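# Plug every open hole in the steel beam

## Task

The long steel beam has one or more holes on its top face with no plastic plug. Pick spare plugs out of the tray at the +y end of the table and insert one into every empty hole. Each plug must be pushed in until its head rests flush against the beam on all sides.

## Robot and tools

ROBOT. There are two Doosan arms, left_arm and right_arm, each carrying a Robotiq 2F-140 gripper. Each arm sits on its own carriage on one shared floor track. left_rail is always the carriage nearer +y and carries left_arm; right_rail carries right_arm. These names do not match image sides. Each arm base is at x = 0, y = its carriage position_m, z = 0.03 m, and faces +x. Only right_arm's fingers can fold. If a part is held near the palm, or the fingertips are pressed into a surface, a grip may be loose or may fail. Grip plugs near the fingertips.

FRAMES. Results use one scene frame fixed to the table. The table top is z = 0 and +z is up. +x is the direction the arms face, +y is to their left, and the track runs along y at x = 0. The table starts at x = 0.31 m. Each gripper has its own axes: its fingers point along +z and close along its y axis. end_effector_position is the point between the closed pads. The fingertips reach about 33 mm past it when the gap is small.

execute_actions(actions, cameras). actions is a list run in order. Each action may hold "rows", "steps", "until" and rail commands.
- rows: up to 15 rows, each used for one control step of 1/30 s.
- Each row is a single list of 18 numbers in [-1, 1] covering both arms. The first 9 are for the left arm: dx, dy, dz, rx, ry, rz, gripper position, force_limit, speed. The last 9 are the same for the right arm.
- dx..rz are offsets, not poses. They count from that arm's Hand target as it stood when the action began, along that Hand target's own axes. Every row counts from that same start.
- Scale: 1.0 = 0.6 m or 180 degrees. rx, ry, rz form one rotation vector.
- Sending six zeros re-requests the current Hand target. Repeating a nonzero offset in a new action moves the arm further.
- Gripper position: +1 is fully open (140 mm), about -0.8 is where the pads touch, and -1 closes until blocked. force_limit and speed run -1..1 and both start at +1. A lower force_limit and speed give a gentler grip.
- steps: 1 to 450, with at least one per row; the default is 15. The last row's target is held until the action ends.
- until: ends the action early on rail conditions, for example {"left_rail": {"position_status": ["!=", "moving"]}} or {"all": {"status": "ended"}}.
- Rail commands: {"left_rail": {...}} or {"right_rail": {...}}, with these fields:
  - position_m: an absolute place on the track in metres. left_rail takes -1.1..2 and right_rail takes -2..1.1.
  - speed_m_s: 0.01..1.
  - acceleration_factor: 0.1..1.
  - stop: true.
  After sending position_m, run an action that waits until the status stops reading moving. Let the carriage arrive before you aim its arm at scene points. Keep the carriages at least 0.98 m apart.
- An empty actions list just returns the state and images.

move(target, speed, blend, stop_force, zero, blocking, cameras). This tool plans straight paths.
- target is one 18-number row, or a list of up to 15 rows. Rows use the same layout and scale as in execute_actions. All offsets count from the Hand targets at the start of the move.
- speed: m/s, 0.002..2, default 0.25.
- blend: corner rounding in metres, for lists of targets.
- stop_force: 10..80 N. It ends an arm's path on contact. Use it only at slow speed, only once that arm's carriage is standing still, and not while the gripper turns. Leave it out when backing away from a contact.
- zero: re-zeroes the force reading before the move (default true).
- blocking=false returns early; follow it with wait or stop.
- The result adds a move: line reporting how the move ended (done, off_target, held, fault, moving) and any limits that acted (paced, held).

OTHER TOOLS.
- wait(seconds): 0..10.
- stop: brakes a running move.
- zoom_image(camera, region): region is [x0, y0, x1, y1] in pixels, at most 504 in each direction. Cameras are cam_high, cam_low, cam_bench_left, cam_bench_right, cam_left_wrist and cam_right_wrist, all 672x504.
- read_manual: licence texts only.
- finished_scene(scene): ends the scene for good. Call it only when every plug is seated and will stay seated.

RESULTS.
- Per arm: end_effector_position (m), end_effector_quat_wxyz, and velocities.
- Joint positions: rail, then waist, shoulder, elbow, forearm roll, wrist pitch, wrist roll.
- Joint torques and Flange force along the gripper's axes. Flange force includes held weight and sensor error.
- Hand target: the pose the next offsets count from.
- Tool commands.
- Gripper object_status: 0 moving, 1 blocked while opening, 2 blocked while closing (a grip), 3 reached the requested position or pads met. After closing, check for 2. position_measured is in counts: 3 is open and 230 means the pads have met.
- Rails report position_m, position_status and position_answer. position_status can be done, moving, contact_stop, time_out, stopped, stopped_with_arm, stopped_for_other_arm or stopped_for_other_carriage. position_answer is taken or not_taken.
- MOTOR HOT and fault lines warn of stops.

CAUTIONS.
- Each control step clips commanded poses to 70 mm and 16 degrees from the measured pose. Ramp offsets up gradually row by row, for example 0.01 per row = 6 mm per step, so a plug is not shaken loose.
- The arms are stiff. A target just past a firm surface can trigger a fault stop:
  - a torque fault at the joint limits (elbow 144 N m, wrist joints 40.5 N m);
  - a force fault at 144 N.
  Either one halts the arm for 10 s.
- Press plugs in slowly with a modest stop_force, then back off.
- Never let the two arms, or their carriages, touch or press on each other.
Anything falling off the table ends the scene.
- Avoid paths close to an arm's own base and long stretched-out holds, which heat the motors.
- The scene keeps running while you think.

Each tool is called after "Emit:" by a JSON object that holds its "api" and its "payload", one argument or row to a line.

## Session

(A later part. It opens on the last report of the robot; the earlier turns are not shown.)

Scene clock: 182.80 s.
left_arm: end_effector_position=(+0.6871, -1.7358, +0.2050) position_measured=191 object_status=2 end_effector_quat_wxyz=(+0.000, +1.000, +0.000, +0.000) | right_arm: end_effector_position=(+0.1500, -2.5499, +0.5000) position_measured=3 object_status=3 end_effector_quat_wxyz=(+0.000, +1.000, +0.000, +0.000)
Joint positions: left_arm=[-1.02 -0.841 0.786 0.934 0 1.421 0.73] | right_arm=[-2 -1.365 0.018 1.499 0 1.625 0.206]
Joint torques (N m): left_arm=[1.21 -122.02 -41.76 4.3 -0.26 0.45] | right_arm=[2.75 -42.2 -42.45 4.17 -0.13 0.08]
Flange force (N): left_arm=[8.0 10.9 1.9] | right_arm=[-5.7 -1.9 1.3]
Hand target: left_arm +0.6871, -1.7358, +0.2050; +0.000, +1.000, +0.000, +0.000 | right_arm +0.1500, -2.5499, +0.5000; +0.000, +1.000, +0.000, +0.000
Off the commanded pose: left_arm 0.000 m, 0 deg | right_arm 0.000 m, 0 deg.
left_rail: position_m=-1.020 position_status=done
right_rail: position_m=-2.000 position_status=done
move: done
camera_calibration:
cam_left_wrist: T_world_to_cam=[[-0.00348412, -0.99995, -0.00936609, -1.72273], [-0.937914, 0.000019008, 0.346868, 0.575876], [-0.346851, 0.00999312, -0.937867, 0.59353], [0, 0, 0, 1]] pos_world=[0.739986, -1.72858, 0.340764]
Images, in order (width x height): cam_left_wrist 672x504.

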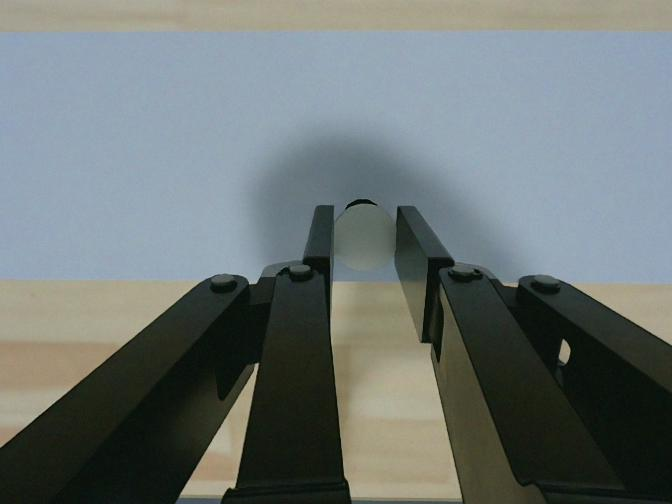

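Emit:
{"api": "move", "payload": {
  "target": [
    [-0.001, 0, 0.0267, 0, 0, 0, -1, -0.2, -1, 0, 0, 0, 0, 0, 0, 1, 1, 1],
    [-0.001, 0, 0.0495, 0, 0, 0, -1, -0.2, -1, 0, 0, 0, 0, 0, 0, 1, 1, 1]
  ],
  "speed": [0.06, 0.01],
  "stop_force": 10,
  "cameras": ["cam_left_wrist", "cam_bench_right"]
}}

Emit:
{"api": "zoom_image", "payload": {
  "camera": "cam_left_wrist",
  "region": [306, 180, 426, 280]
}}

Scene clock: 187.37 s.
left_arm: end_effector_position=(+0.6866, -1.7360, +0.1795) position_measured=191 object_status=2 end_effector_quat_wxyz=(+0.000, +1.000, +0.000, +0.000) | right_arm: end_effector_position=(+0.1500, -2.5499, +0.5000) position_measured=3 object_status=3 end_effector_quat_wxyz=(+0.000, +1.000, +0.000, +0.000)
Joint positions: left_arm=[-1.02 -0.841 0.794 0.966 0 1.38 0.73] | right_arm=[-2 -1.365 0.018 1.499 0 1.625 0.206]
Joint torques (N m): left_arm=[-3.91 -107.62 -31.8 2.73 1.41 0.47] | right_arm=[2.59 -42.38 -42.34 4.16 -0.24 0.11]
Flange force (N): left_arm=[12.9 8.5 -12.7] | right_arm=[-5.7 -1.8 0.7]
Hand target: left_arm +0.6866, -1.7360, +0.1795; +0.000, +1.000, +0.000, +0.000 (not the last commanded pose) | right_arm +0.1500, -2.5499, +0.5000; +0.000, +1.000, +0.000, +0.000
Off the commanded pose: left_arm 0.004 m, 0 deg | right_arm 0.000 m, 0 deg.
left_rail: position_m=-1.020 position_status=done
right_rail: position_m=-2.000 position_status=done
move: contact (left_arm); path passed 1 of 2 targets
camera_calibration:
cam_left_wrist: T_world_to_cam=[[-0.00350723, -0.999952, -0.00914523, -1.72322], [-0.938023, 0.000120379, 0.346573, 0.584506], [-0.346555, 0.00979395, -0.937979, 0.568881], [0, 0, 0, 1]] pos_world=[0.739385, -1.72878, 0.315265]
Images, in order (width x height): cam_bench_right 672x504, cam_left_wrist 672x504.

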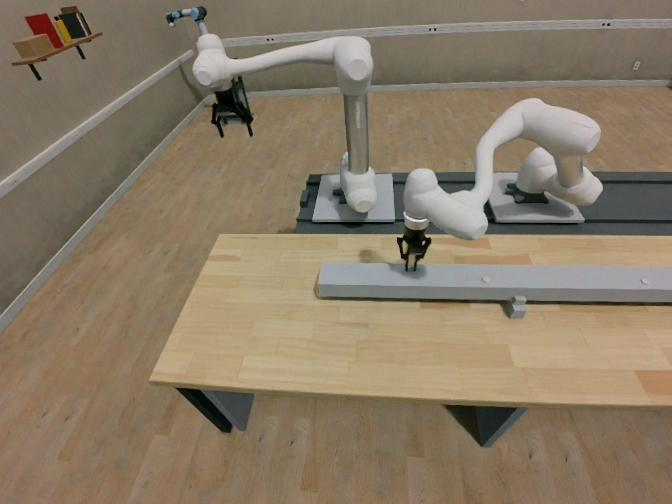

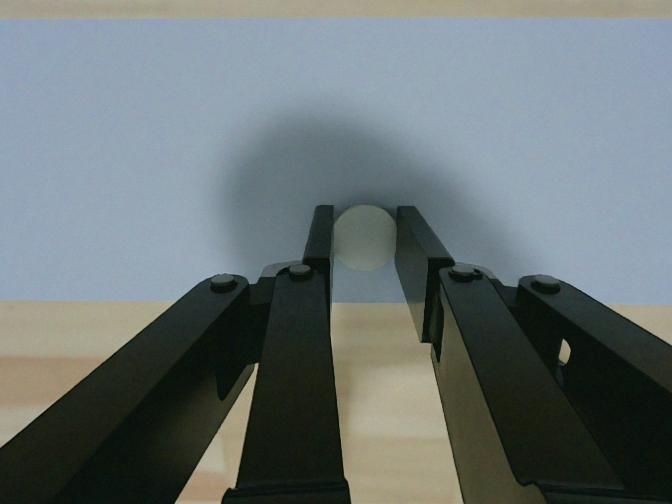

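Scaled by 4.200.

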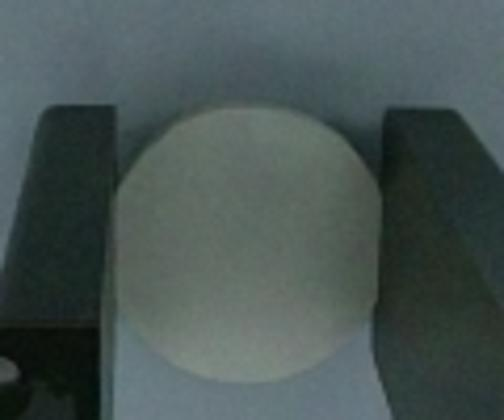

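Emit:
{"api": "move", "payload": {
  "target": [
    [0.0006, 0, 0.008, 0, 0, 0, -1, -0.2, -1, 0, 0, 0, 0, 0, 0, 1, 1, 1]
  ],
  "speed": 0.006,
  "stop_force": 24,
  "zero": false,
  "cameras": ["cam_left_wrist"]
}}

Emit:
{"api": "zoom_image", "payload": {
  "camera": "cam_left_wrist",
  "region": [306, 180, 426, 280]
}}

Scene clock: 189.67 s.
left_arm: end_effector_position=(+0.6867, -1.7361, +0.1773) position_measured=191 object_status=2 end_effector_quat_wxyz=(+0.000, +1.000, +0.000, +0.000) | right_arm: end_effector_position=(+0.1500, -2.5499, +0.5000) position_measured=3 object_status=3 end_effector_quat_wxyz=(+0.000, +1.000, +0.000, +0.000)
Joint positions: left_arm=[-1.02 -0.841 0.795 0.969 0 1.377 0.73] | right_arm=[-2 -1.365 0.018 1.499 0 1.625 0.206]
Joint torques (N m): left_arm=[-7.08 -91.97 -22.69 1.57 2.3 0.46] | right_arm=[2.92 -42.09 -42.63 4.14 -0.25 0.17]
Flange force (N): left_arm=[16.1 7.2 -26.3] | right_arm=[-6.5 -2.0 1.5]
Hand target: left_arm +0.6867, -1.7361, +0.1773; +0.000, +1.000, +0.000, +0.000 (not the last commanded pose) | right_arm +0.1500, -2.5499, +0.5000; +0.000, +1.000, +0.000, +0.000
Off the commanded pose: left_arm 0.003 m, 0 deg | right_arm 0.000 m, 0 deg.
left_rail: position_m=-1.020 position_status=done
right_rail: position_m=-2.000 position_status=done
move: contact (left_arm)
camera_calibration:
cam_left_wrist: T_world_to_cam=[[-0.00360127, -0.999952, -0.00911125, -1.72319], [-0.938023, 0.000220362, 0.346574, 0.585534], [-0.346555, 0.00979467, -0.937979, 0.566853], [0, 0, 0, 1]] pos_world=[0.739485, -1.72878, 0.313065]
Images, in order (width x height): cam_left_wrist 672x504.

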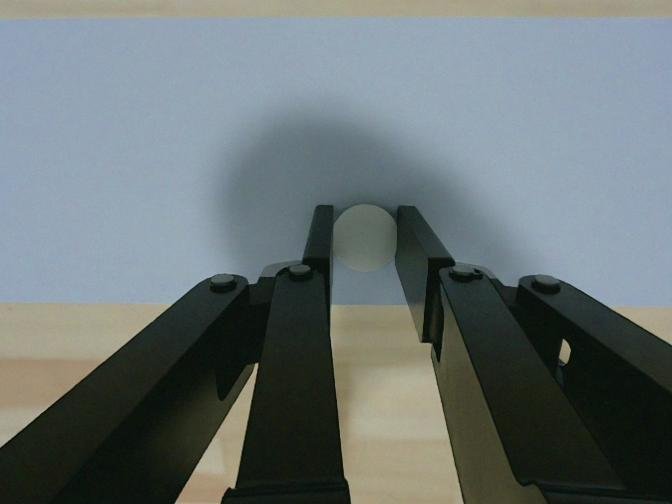

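Scaled by 4.200.

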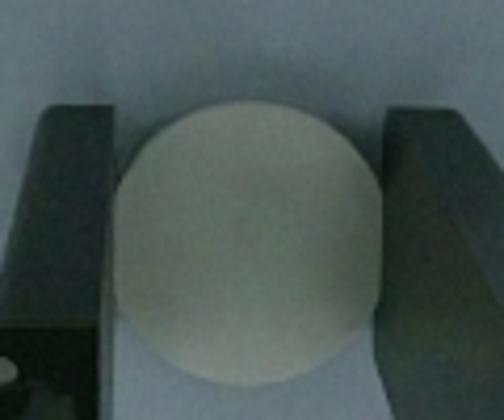

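Emit:
{"api": "zoom_image", "payload": {
  "camera": "cam_left_wrist",
  "region": [330, 195, 400, 235]
}}

Emit:
{"api": "zoom_image", "payload": {
  "camera": "cam_left_wrist",
  "region": [330, 240, 400, 280]
}}

Scaled by 7.200.

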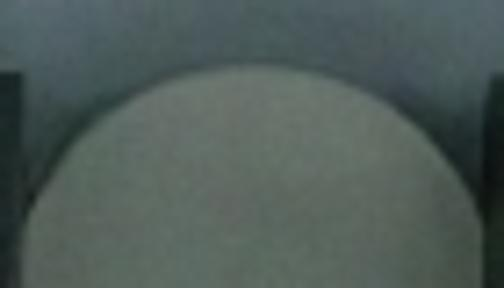

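Scaled by 7.200.

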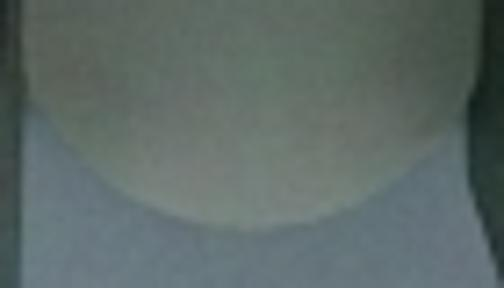

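Emit:
{"api": "execute_actions", "payload": {
  "actions": [
    {"rows": [[0,0,0,0,0,0,-0.34,-1,-1,0,0,0,0,0,0,1,1,1]], "steps": 30}
  ],
  "cameras": []
}}

Emit:
{"api": "move", "payload": {
  "target": [0, 0, -0.06, 0, 0, 0, -0.34, -1, -1, 0, 0, 0, 0, 0, 0, 1, 1, 1],
  "speed": 0.08,
  "cameras": ["cam_left_wrist", "cam_bench_right"]
}}

Emit:
{"api": "zoom_image", "payload": {
  "camera": "cam_left_wrist",
  "region": [316, 170, 416, 270]
}}

Emit:
{"api": "zoom_image", "payload": {
  "camera": "cam_bench_right",
  "region": [390, 250, 430, 290]
}}

Scene clock: 193.50 s.
left_arm: end_effector_position=(+0.6867, -1.7361, +0.1773) position_measured=172 object_status=3 end_effector_quat_wxyz=(+0.000, +1.000, +0.000, +0.000) | right_arm: end_effector_position=(+0.1500, -2.5499, +0.5000) position_measured=3 object_status=3 end_effector_quat_wxyz=(+0.000, +1.000, +0.000, +0.000)
Joint positions: left_arm=[-1.02 -0.841 0.795 0.969 0 1.377 0.73] | right_arm=[-2 -1.365 0.018 1.499 0 1.625 0.206]
Joint torques (N m): left_arm=[1.03 -122.93 -41.63 4.31 -0.18 0.47] | right_arm=[3.81 -43.12 -42.8 4.17 -0.24 0.1]
Flange force (N): left_arm=[8.5 11.3 3.7] | right_arm=[-7.8 -0.2 1.6]
Hand target: left_arm +0.6867, -1.7361, +0.1773; +0.000, +1.000, +0.000, +0.000 | right_arm +0.1500, -2.5499, +0.5000; +0.000, +1.000, +0.000, +0.000
Off the commanded pose: left_arm 0.000 m, 0 deg | right_arm 0.000 m, 0 deg.
left_rail: position_m=-1.020 position_status=done
right_rail: position_m=-2.000 position_status=done
No camera images: "cameras" was empty.

Scene clock: 194.27 s.
left_arm: end_effector_position=(+0.6867, -1.7360, +0.2133) position_measured=172 object_status=3 end_effector_quat_wxyz=(+0.000, +1.000, +0.000, +0.000) | right_arm: end_effector_position=(+0.1500, -2.5499, +0.5000) position_measured=3 object_status=3 end_effector_quat_wxyz=(+0.000, +1.000, +0.000, +0.000)
Joint positions: left_arm=[-1.02 -0.841 0.783 0.925 0 1.433 0.73] | right_arm=[-2 -1.365 0.018 1.499 0 1.625 0.206]
Joint torques (N m): left_arm=[1.36 -122.37 -41.73 4.39 -0.35 0.47] | right_arm=[2.99 -42.31 -42.68 4.13 -0.12 0.15]
Flange force (N): left_arm=[9.4 12.5 2.1] | right_arm=[-6.1 -2.1 1.9]
Hand target: left_arm +0.6867, -1.7360, +0.2133; +0.000, +1.000, +0.000, +0.000 | right_arm +0.1500, -2.5499, +0.5000; +0.000, +1.000, +0.000, +0.000
Off the commanded pose: left_arm 0.000 m, 0 deg | right_arm 0.000 m, 0 deg.
left_rail: position_m=-1.020 position_status=done
right_rail: position_m=-2.000 position_status=done
move: done
camera_calibration:
cam_left_wrist: T_world_to_cam=[[-0.00350723, -0.999952, -0.00914523, -1.72291], [-0.938023, 0.000120379, 0.346573, 0.572886], [-0.346555, 0.00979395, -0.937979, 0.600619], [0, 0, 0, 1]] pos_world=[0.739485, -1.72878, 0.349065]
Images, in order (width x height): cam_bench_right 672x504, cam_left_wrist 672x504.

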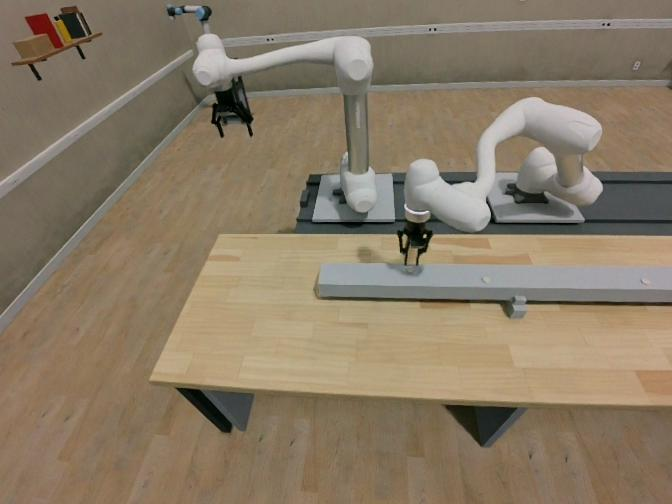

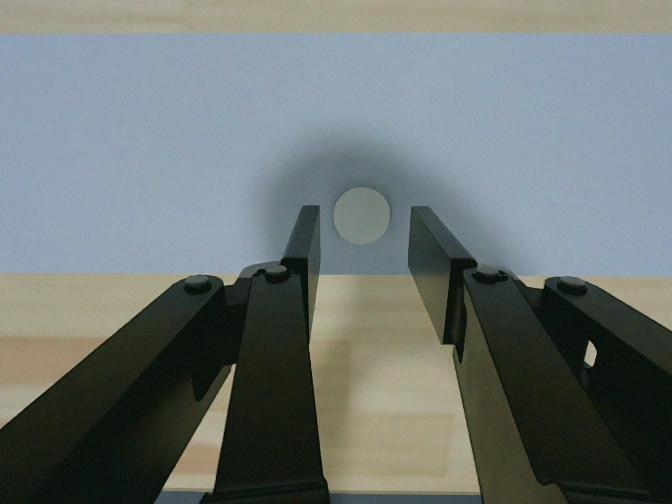

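Scaled by 5.040.

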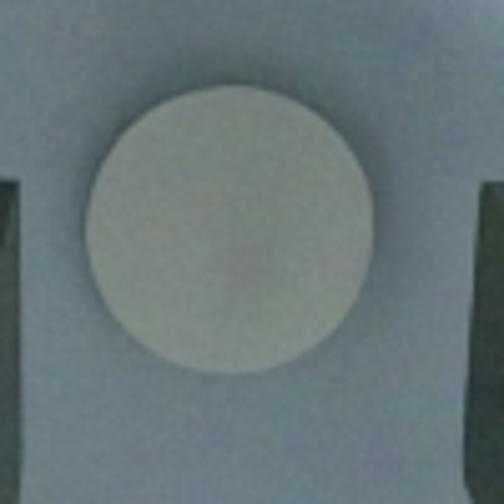

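Scaled by 12.600.

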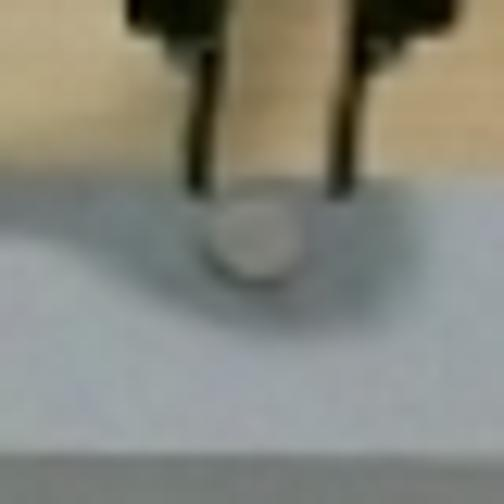

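Emit:
{"api": "execute_actions", "payload": {
  "actions": [
    {"rows": [[0,0,0,0,0,0,-1,-1,0.3,0,0,0,0,0,0,1,1,1]], "steps": 25}
  ],
  "cameras": []
}}

Emit:
{"api": "move", "payload": {
  "target": [
    [-0.0017, 0, 0.04, 0, 0, 0, -1, -1, 0.3, 0, 0, 0, 0, 0, 0, 1, 1, 1],
    [-0.0017, 0, 0.064, 0, 0, 0, -1, -1, 0.3, 0, 0, 0, 0, 0, 0, 1, 1, 1]
  ],
  "speed": [0.06, 0.008],
  "stop_force": 30,
  "cameras": ["cam_left_wrist", "cam_bench_right"]
}}

Emit:
{"api": "zoom_image", "payload": {
  "camera": "cam_left_wrist",
  "region": [306, 180, 426, 280]
}}

Scene clock: 197.03 s.
left_arm: end_effector_position=(+0.6867, -1.7360, +0.2133) position_measured=233 object_status=3 end_effector_quat_wxyz=(+0.000, +1.000, +0.000, +0.000) | right_arm: end_effector_position=(+0.1500, -2.5499, +0.5000) position_measured=3 object_status=3 end_effector_quat_wxyz=(+0.000, +1.000, +0.000, +0.000)
Joint positions: left_arm=[-1.02 -0.841 0.783 0.924 0 1.433 0.73] | right_arm=[-2 -1.365 0.018 1.499 0 1.625 0.206]
Joint torques (N m): left_arm=[1 -122.16 -42.01 4.37 -0.22 0.52] | right_arm=[2.95 -42.52 -42.5 4.08 -0.22 0.21]
Flange force (N): left_arm=[8.6 11.4 3.0] | right_arm=[-6.5 -1.6 1.0]
Hand target: left_arm +0.6867, -1.7360, +0.2133; +0.000, +1.000, +0.000, +0.000 | right_arm +0.1500, -2.5499, +0.5000; +0.000, +1.000, +0.000, +0.000
Off the commanded pose: left_arm 0.000 m, 0 deg | right_arm 0.000 m, 0 deg.
left_rail: position_m=-1.020 position_status=done
right_rail: position_m=-2.000 position_status=done
No camera images: "cameras" was empty.

Scene clock: 199.43 s.
left_arm: end_effector_position=(+0.6857, -1.7361, +0.1785) position_measured=233 object_status=3 end_effector_quat_wxyz=(+0.000, +1.000, +0.000, +0.001) | right_arm: end_effector_position=(+0.1500, -2.5499, +0.5000) position_measured=3 object_status=3 end_effector_quat_wxyz=(+0.000, +1.000, +0.000, +0.000)
Joint positions: left_arm=[-1.02 -0.842 0.793 0.97 0 1.377 0.729] | right_arm=[-2 -1.365 0.018 1.499 0 1.625 0.206]
Joint torques (N m): left_arm=[0.05 -83.7 -25.58 4.12 -3.64 0.49] | right_arm=[2.81 -41.74 -42.73 4.12 -0.29 0.1]
Flange force (N): left_arm=[-0.4 0.7 -34.2] | right_arm=[-6.4 -3.7 1.3]
Hand target: left_arm +0.6857, -1.7361, +0.1785; +0.000, +1.000, +0.000, +0.001 (not the last commanded pose) | right_arm +0.1500, -2.5499, +0.5000; +0.000, +1.000, +0.000, +0.000
Off the commanded pose: left_arm 0.004 m, 0 deg | right_arm 0.000 m, 0 deg.
left_rail: position_m=-1.020 position_status=done
right_rail: position_m=-2.000 position_status=done
move: contact (left_arm); path passed 1 of 2 targets
camera_calibration:
cam_left_wrist: T_world_to_cam=[[-0.00359176, -0.999955, -0.00879595, -1.72339], [-0.938132, 0.000323718, 0.346278, 0.584531], [-0.346259, 0.00949551, -0.938091, 0.566934], [0, 0, 0, 1]] pos_world=[0.738484, -1.72888, 0.314267]
Images, in order (width x height): cam_bench_right 672x504, cam_left_wrist 672x504.

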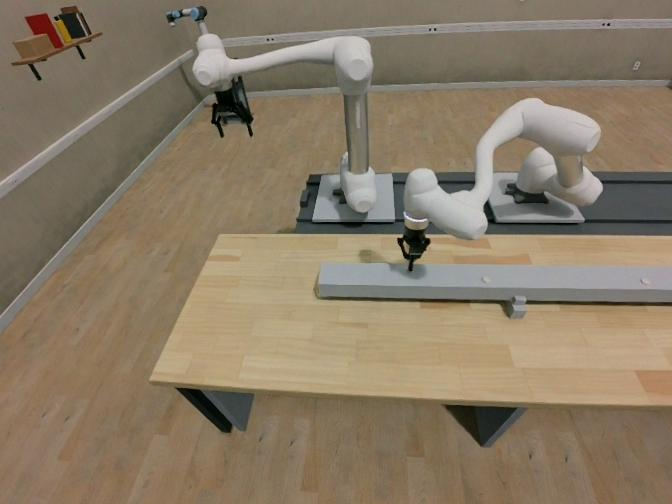

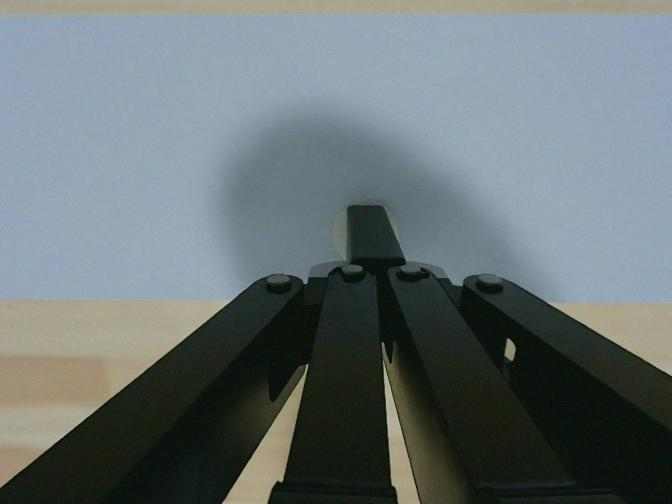

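Scaled by 4.200.

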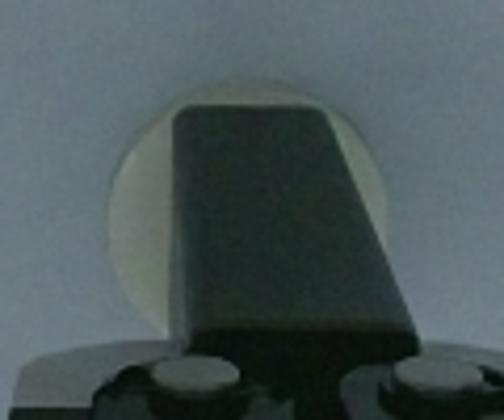

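Emit:
{"api": "move", "payload": {
  "target": [0.001, 0, 0.012, 0, 0, 0, -1, -1, 0.3, 0, 0, 0, 0, 0, 0, 1, 1, 1],
  "speed": 0.006,
  "stop_force": 70,
  "zero": false,
  "cameras": ["cam_left_wrist"]
}}

Scene clock: 200.73 s.
left_arm: end_effector_position=(+0.6858, -1.7362, +0.1777) position_measured=233 object_status=3 end_effector_quat_wxyz=(+0.001, +1.000, +0.000, +0.001) | right_arm: end_effector_position=(+0.1500, -2.5499, +0.5000) position_measured=3 object_status=3 end_effector_quat_wxyz=(+0.000, +1.000, +0.000, +0.000)
Joint positions: left_arm=[-1.02 -0.842 0.793 0.971 0 1.376 0.729] | right_arm=[-2 -1.365 0.018 1.499 0 1.625 0.206]
Joint torques (N m): left_arm=[-1.01 -44.31 -10.3 3.98 -8.01 0.47] | right_arm=[3.67 -42.71 -42.72 4.1 -0.22 0.08]
Flange force (N): left_arm=[-10.6 -11.5 -73.0] | right_arm=[-7.3 -1.5 1.5]
Hand target: left_arm +0.6858, -1.7362, +0.1777; +0.001, +1.000, +0.000, +0.001 (not the last commanded pose) | right_arm +0.1500, -2.5499, +0.5000; +0.000, +1.000, +0.000, +0.000
Off the commanded pose: left_arm 0.006 m, 0 deg | right_arm 0.000 m, 0 deg.
left_rail: position_m=-1.020 position_status=done
right_rail: position_m=-2.000 position_status=done
move: contact (left_arm)
camera_calibration:
cam_left_wrist: T_world_to_cam=[[-0.00352149, -0.999957, -0.00860807, -1.72351], [-0.938176, 0.000324046, 0.346158, 0.584879], [-0.34614, 0.00929488, -0.938137, 0.565764], [0, 0, 0, 1]] pos_world=[0.738484, -1.72888, 0.313467]
Images, in order (width x height): cam_left_wrist 672x504.

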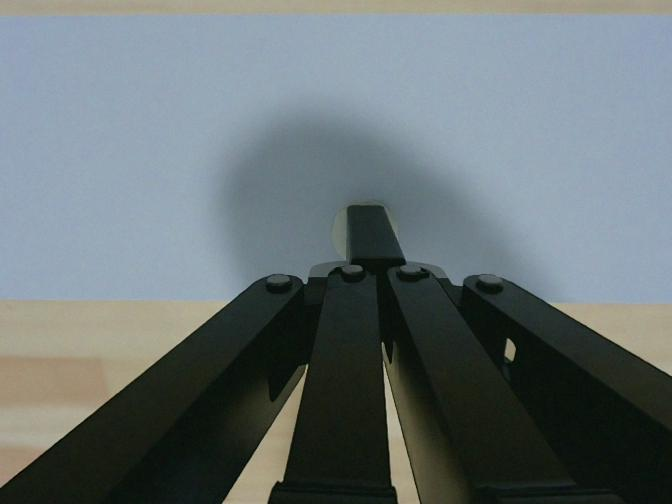

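Emit:
{"api": "move", "payload": {
  "target": [
    [0, 0, -0.02, 0, 0, 0, -1, -1, 0.3, 0, 0, 0, 0, 0, 0, 1, 1, 1],
    [0.0075, 0, -0.02, 0, 0, 0, -1, -1, 0.3, 0, 0, 0, 0, 0, 0, 1, 1, 1]
  ],
  "speed": 0.08,
  "cameras": []
}}

Emit:
{"api": "move", "payload": {
  "target": [
    [0, 0, 0.013, 0, 0, 0, -1, -1, 0.3, 0, 0, 0, 0, 0, 0, 1, 1, 1],
    [0, 0, 0.035, 0, 0, 0, -1, -1, 0.3, 0, 0, 0, 0, 0, 0, 1, 1, 1]
  ],
  "speed": [0.06, 0.008],
  "stop_force": 30,
  "cameras": []
}}

Emit:
{"api": "move", "payload": {
  "target": [0, 0, 0.012, 0, 0, 0, -1, -1, 0.3, 0, 0, 0, 0, 0, 0, 1, 1, 1],
  "speed": 0.006,
  "stop_force": 75,
  "zero": false,
  "cameras": []
}}

Scene clock: 203.03 s.
left_arm: end_effector_position=(+0.6903, -1.7362, +0.1897) position_measured=233 object_status=3 end_effector_quat_wxyz=(+0.001, +1.000, +0.000, +0.001) | right_arm: end_effector_position=(+0.1500, -2.5499, +0.5000) position_measured=3 object_status=3 end_effector_quat_wxyz=(+0.000, +1.000, +0.000, +0.000)
Joint positions: left_arm=[-1.02 -0.839 0.795 0.946 0 1.399 0.732] | right_arm=[-2 -1.365 0.018 1.499 0 1.625 0.206]
Joint torques (N m): left_arm=[1.25 -122.5 -41.99 4.35 -0.19 0.47] | right_arm=[3.5 -42.62 -42.35 4.24 -0.19 0.06]
Flange force (N): left_arm=[6.9 9.8 2.7] | right_arm=[-6.6 -1.5 1.0]
Hand target: left_arm +0.6903, -1.7362, +0.1897; +0.001, +1.000, +0.000, +0.001 | right_arm +0.1500, -2.5499, +0.5000; +0.000, +1.000, +0.000, +0.000
Off the commanded pose: left_arm 0.000 m, 0 deg | right_arm 0.000 m, 0 deg.
left_rail: position_m=-1.020 position_status=done
right_rail: position_m=-2.000 position_status=done
move: done
No camera images: "cameras" was empty.

Scene clock: 204.23 s.
left_arm: end_effector_position=(+0.6903, -1.7362, +0.1786) position_measured=233 object_status=3 end_effector_quat_wxyz=(+0.001, +1.000, +0.000, +0.001) | right_arm: end_effector_position=(+0.1500, -2.5499, +0.5000) position_measured=3 object_status=3 end_effector_quat_wxyz=(+0.000, +1.000, +0.000, +0.000)
Joint positions: left_arm=[-1.02 -0.839 0.799 0.959 0 1.382 0.732] | right_arm=[-2 -1.365 0.018 1.499 0 1.625 0.206]
Joint torques (N m): left_arm=[0.48 -87.22 -26.67 4.29 -3.23 0.48] | right_arm=[2.47 -42.93 -42.68 4.15 -0.29 0.06]
Flange force (N): left_arm=[0.5 2.2 -31.6] | right_arm=[-5.3 -2.4 1.0]
Hand target: left_arm +0.6903, -1.7362, +0.1785; +0.001, +1.000, +0.000, +0.001 (not the last commanded pose) | right_arm +0.1500, -2.5499, +0.5000; +0.000, +1.000, +0.000, +0.000
Off the commanded pose: left_arm 0.010 m, 0 deg | right_arm 0.000 m, 0 deg.
left_rail: position_m=-1.020 position_status=done
right_rail: position_m=-2.000 position_status=done
move: contact (left_arm); path passed 1 of 2 targets
No camera images: "cameras" was empty.

Scene clock: 205.03 s.
left_arm: end_effector_position=(+0.6904, -1.7363, +0.1776) position_measured=233 object_status=3 end_effector_quat_wxyz=(+0.001, +1.000, +0.000, +0.001) | right_arm: end_effector_position=(+0.1500, -2.5499, +0.5000) position_measured=3 object_status=3 end_effector_quat_wxyz=(+0.000, +1.000, +0.000, +0.000)
Joint positions: left_arm=[-1.02 -0.839 0.799 0.96 0 1.38 0.732] | right_arm=[-2 -1.365 0.018 1.499 0 1.625 0.206]
Joint torques (N m): left_arm=[-0.27 -40.88 -7.69 4.22 -7.45 0.47] | right_arm=[3.24 -42.17 -42.6 4.14 -0.23 0.09]
Flange force (N): left_arm=[-10.6 -10.6 -77.5] | right_arm=[-6.8 -2.2 1.6]
Hand target: left_arm +0.6904, -1.7363, +0.1775; +0.001, +1.000, +0.000, +0.001 (not the last commanded pose) | right_arm +0.1500, -2.5499, +0.5000; +0.000, +1.000, +0.000, +0.000
Off the commanded pose: left_arm 0.006 m, 0 deg | right_arm 0.000 m, 0 deg.
left_rail: position_m=-1.020 position_status=done
right_rail: position_m=-2.000 position_status=done
move: contact (left_arm)
No camera images: "cameras" was empty.

Emit:
{"api": "move", "payload": {
  "target": [
    [0, 0, -0.02, 0, 0, 0, -1, -1, 0.3, 0, 0, 0, 0, 0, 0, 1, 1, 1],
    [-0.005, -0.07, -0.02, 0, 0, 0, -1, -1, 0.3, 0, 0, 0, 0, 0, 0, 1, 1, 1]
  ],
  "speed": 0.1,
  "cameras": []
}}

Emit:
{"api": "move", "payload": {
  "target": [
    [0, 0, 0.015, 0, 0, 0, -1, -1, 0.3, 0, 0, 0, 0, 0, 0, 1, 1, 1],
    [0, 0, 0.04, 0, 0, 0, -1, -1, 0.3, 0, 0, 0, 0, 0, 0, 1, 1, 1]
  ],
  "speed": [0.08, 0.008],
  "stop_force": 30,
  "cameras": ["cam_left_wrist"]
}}

Emit:
{"api": "zoom_image", "payload": {
  "camera": "cam_left_wrist",
  "region": [400, 170, 520, 290]
}}

Scene clock: 207.23 s.
left_arm: end_effector_position=(+0.6873, -1.6943, +0.1894) position_measured=233 object_status=3 end_effector_quat_wxyz=(+0.001, +1.000, +0.000, +0.001) | right_arm: end_effector_position=(+0.1500, -2.5499, +0.5000) position_measured=3 object_status=3 end_effector_quat_wxyz=(+0.000, +1.000, +0.000, +0.000)
Joint positions: left_arm=[-1.02 -0.812 0.735 1.054 0 1.351 0.759] | right_arm=[-2 -1.365 0.018 1.499 0 1.625 0.206]
Joint torques (N m): left_arm=[0.59 -117.63 -41.23 4.32 -0.22 0.5] | right_arm=[2.73 -42.43 -42.62 4.19 -0.21 0.21]
Flange force (N): left_arm=[8.2 9.9 3.3] | right_arm=[-6.1 -2.3 1.5]
Hand target: left_arm +0.6874, -1.6943, +0.1895; +0.001, +1.000, +0.000, +0.001 | right_arm +0.1500, -2.5499, +0.5000; +0.000, +1.000, +0.000, +0.000
Off the commanded pose: left_arm 0.000 m, 0 deg | right_arm 0.000 m, 0 deg.
left_rail: position_m=-1.020 position_status=done
right_rail: position_m=-2.000 position_status=done
move: done
No camera images: "cameras" was empty.

Scene clock: 208.87 s.
left_arm: end_effector_position=(+0.6874, -1.6943, +0.1736) position_measured=233 object_status=3 end_effector_quat_wxyz=(+0.001, +1.000, +0.000, +0.001) | right_arm: end_effector_position=(+0.1500, -2.5499, +0.5000) position_measured=3 object_status=3 end_effector_quat_wxyz=(+0.000, +1.000, +0.000, +0.000)
Joint positions: left_arm=[-1.02 -0.812 0.741 1.071 0 1.326 0.759] | right_arm=[-2 -1.365 0.018 1.499 0 1.625 0.206]
Joint torques (N m): left_arm=[0.14 -78.37 -25.49 4.13 -4.41 0.5] | right_arm=[3.55 -42.28 -42.5 4.15 -0.22 0.11]
Flange force (N): left_arm=[-2.9 -1.7 -36.9] | right_arm=[-7.2 -1.2 1.2]
Hand target: left_arm +0.6874, -1.6943, +0.1735; +0.001, +1.000, +0.000, +0.001 (not the last commanded pose) | right_arm +0.1500, -2.5499, +0.5000; +0.000, +1.000, +0.000, +0.000
Off the commanded pose: left_arm 0.008 m, 0 deg | right_arm 0.000 m, 0 deg.
left_rail: position_m=-1.020 position_status=done
right_rail: position_m=-2.000 position_status=done
move: contact (left_arm); path passed 1 of 2 targets
camera_calibration:
cam_left_wrist: T_world_to_cam=[[-0.00356164, -0.999963, -0.00785054, -1.68175], [-0.938426, 0.000630169, 0.345479, 0.588694], [-0.345461, 0.00859762, -0.938394, 0.560484], [0, 0, 0, 1]] pos_world=[0.740082, -1.68688, 0.309371]
Images, in order (width x height): cam_left_wrist 672x504.

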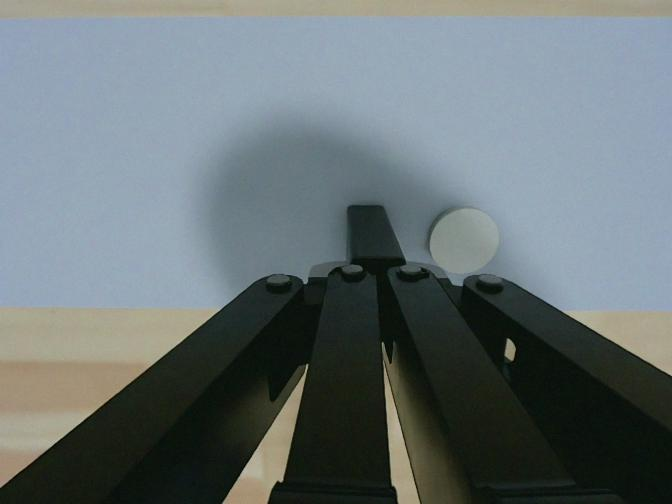

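Scaled by 4.200.

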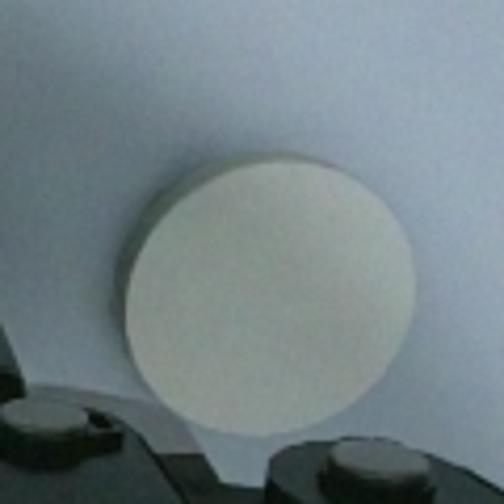

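Emit:
{"api": "move", "payload": {
  "target": [0, 0.02, -0.12, 0, 0, 0, -1, -1, 0.3, 0, 0, 0, 0, 0, 0, 1, 1, 1],
  "speed": 0.15,
  "cameras": ["cam_left_wrist", "cam_bench_right", "cam_high", "cam_bench_left"]
}}

Emit:
{"api": "zoom_image", "payload": {
  "camera": "cam_left_wrist",
  "region": [370, 130, 470, 230]
}}

Emit:
{"api": "zoom_image", "payload": {
  "camera": "cam_bench_right",
  "region": [380, 240, 520, 310]
}}

Emit:
{"api": "zoom_image", "payload": {
  "camera": "cam_bench_right",
  "region": [390, 255, 430, 285]
}}

Scene clock: 210.70 s.
left_arm: end_effector_position=(+0.6873, -1.7062, +0.2455) position_measured=233 object_status=3 end_effector_quat_wxyz=(+0.001, +1.000, +0.000, +0.001) | right_arm: end_effector_position=(+0.1500, -2.5499, +0.5000) position_measured=3 object_status=3 end_effector_quat_wxyz=(+0.000, +1.000, +0.000, +0.000)
Joint positions: left_arm=[-1.02 -0.82 0.732 0.956 0 1.451 0.751] | right_arm=[-2 -1.365 0.018 1.499 0 1.625 0.206]
Joint torques (N m): left_arm=[0.83 -118.11 -42.31 4.38 -0.08 0.51] | right_arm=[3.32 -42.65 -42.39 4.12 -0.19 0.26]
Flange force (N): left_arm=[7.4 9.5 2.7] | right_arm=[-7.0 -1.3 1.0]
Hand target: left_arm +0.6873, -1.7062, +0.2455; +0.001, +1.000, +0.000, +0.001 | right_arm +0.1500, -2.5499, +0.5000; +0.000, +1.000, +0.000, +0.000
Off the commanded pose: left_arm 0.000 m, 0 deg | right_arm 0.000 m, 0 deg.
left_rail: position_m=-1.020 position_status=done
right_rail: position_m=-2.000 position_status=done
move: done
camera_calibration:
cam_left_wrist: T_world_to_cam=[[-0.00356138, -0.999963, -0.0078502, -1.69309], [-0.938394, 0.000629231, 0.345567, 0.563674], [-0.345549, 0.00859728, -0.938361, 0.628169], [0, 0, 0, 1]] pos_world=[0.739982, -1.69878, 0.381371]
Images, in order (width x height): cam_high 672x504, cam_bench_left 672x504, cam_bench_right 672x504, cam_left_wrist 672x504.

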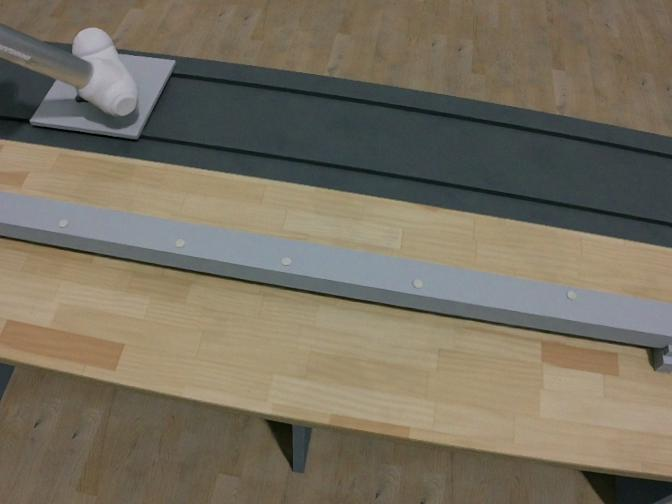

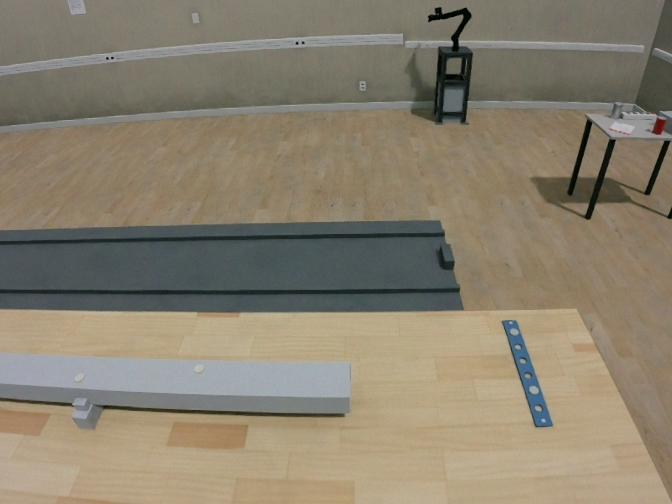

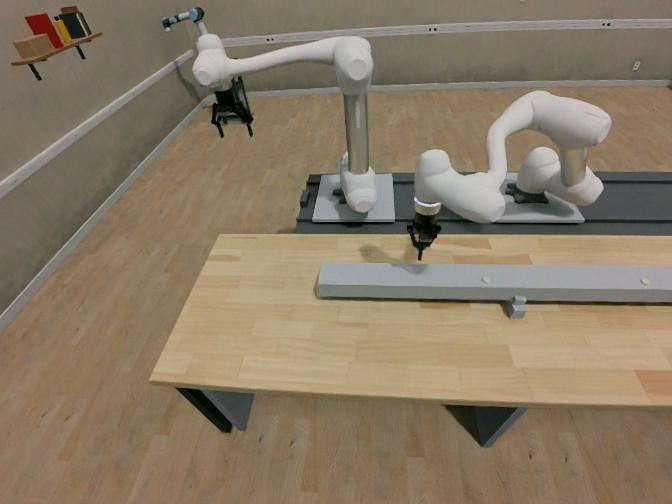

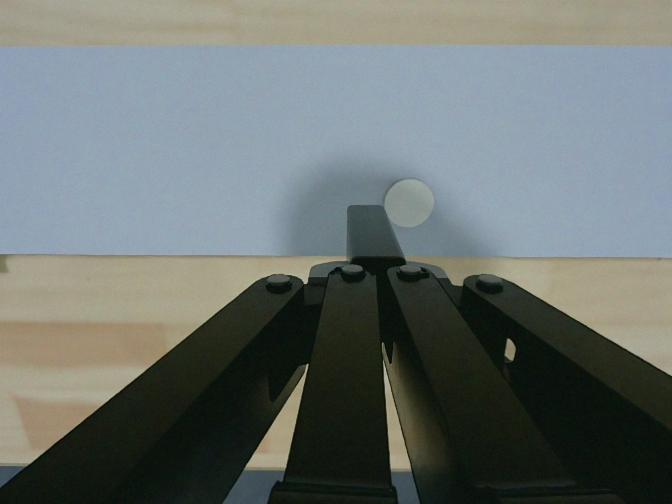

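Scaled by 5.040.

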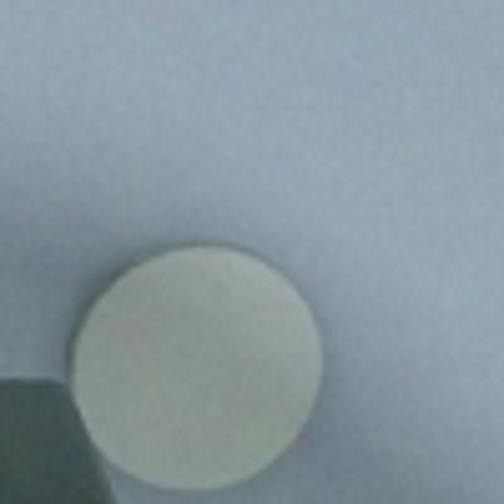

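Scaled by 3.600.

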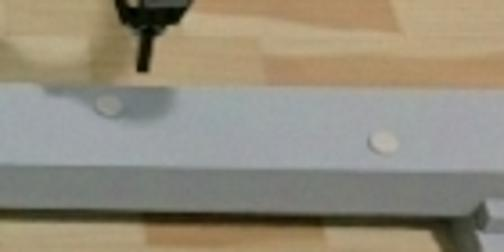

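Scaled by 12.600.

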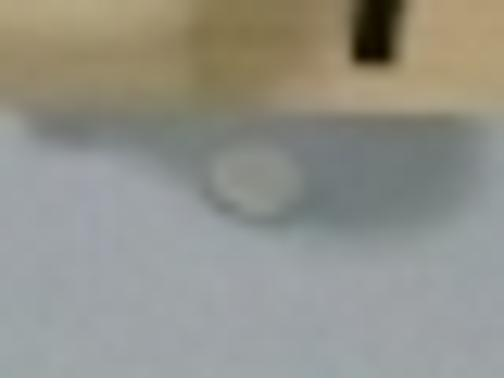

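Emit:
{"api": "finished_scene", "payload": {
  "scene": 1
}}

The scene is finished: the task was done.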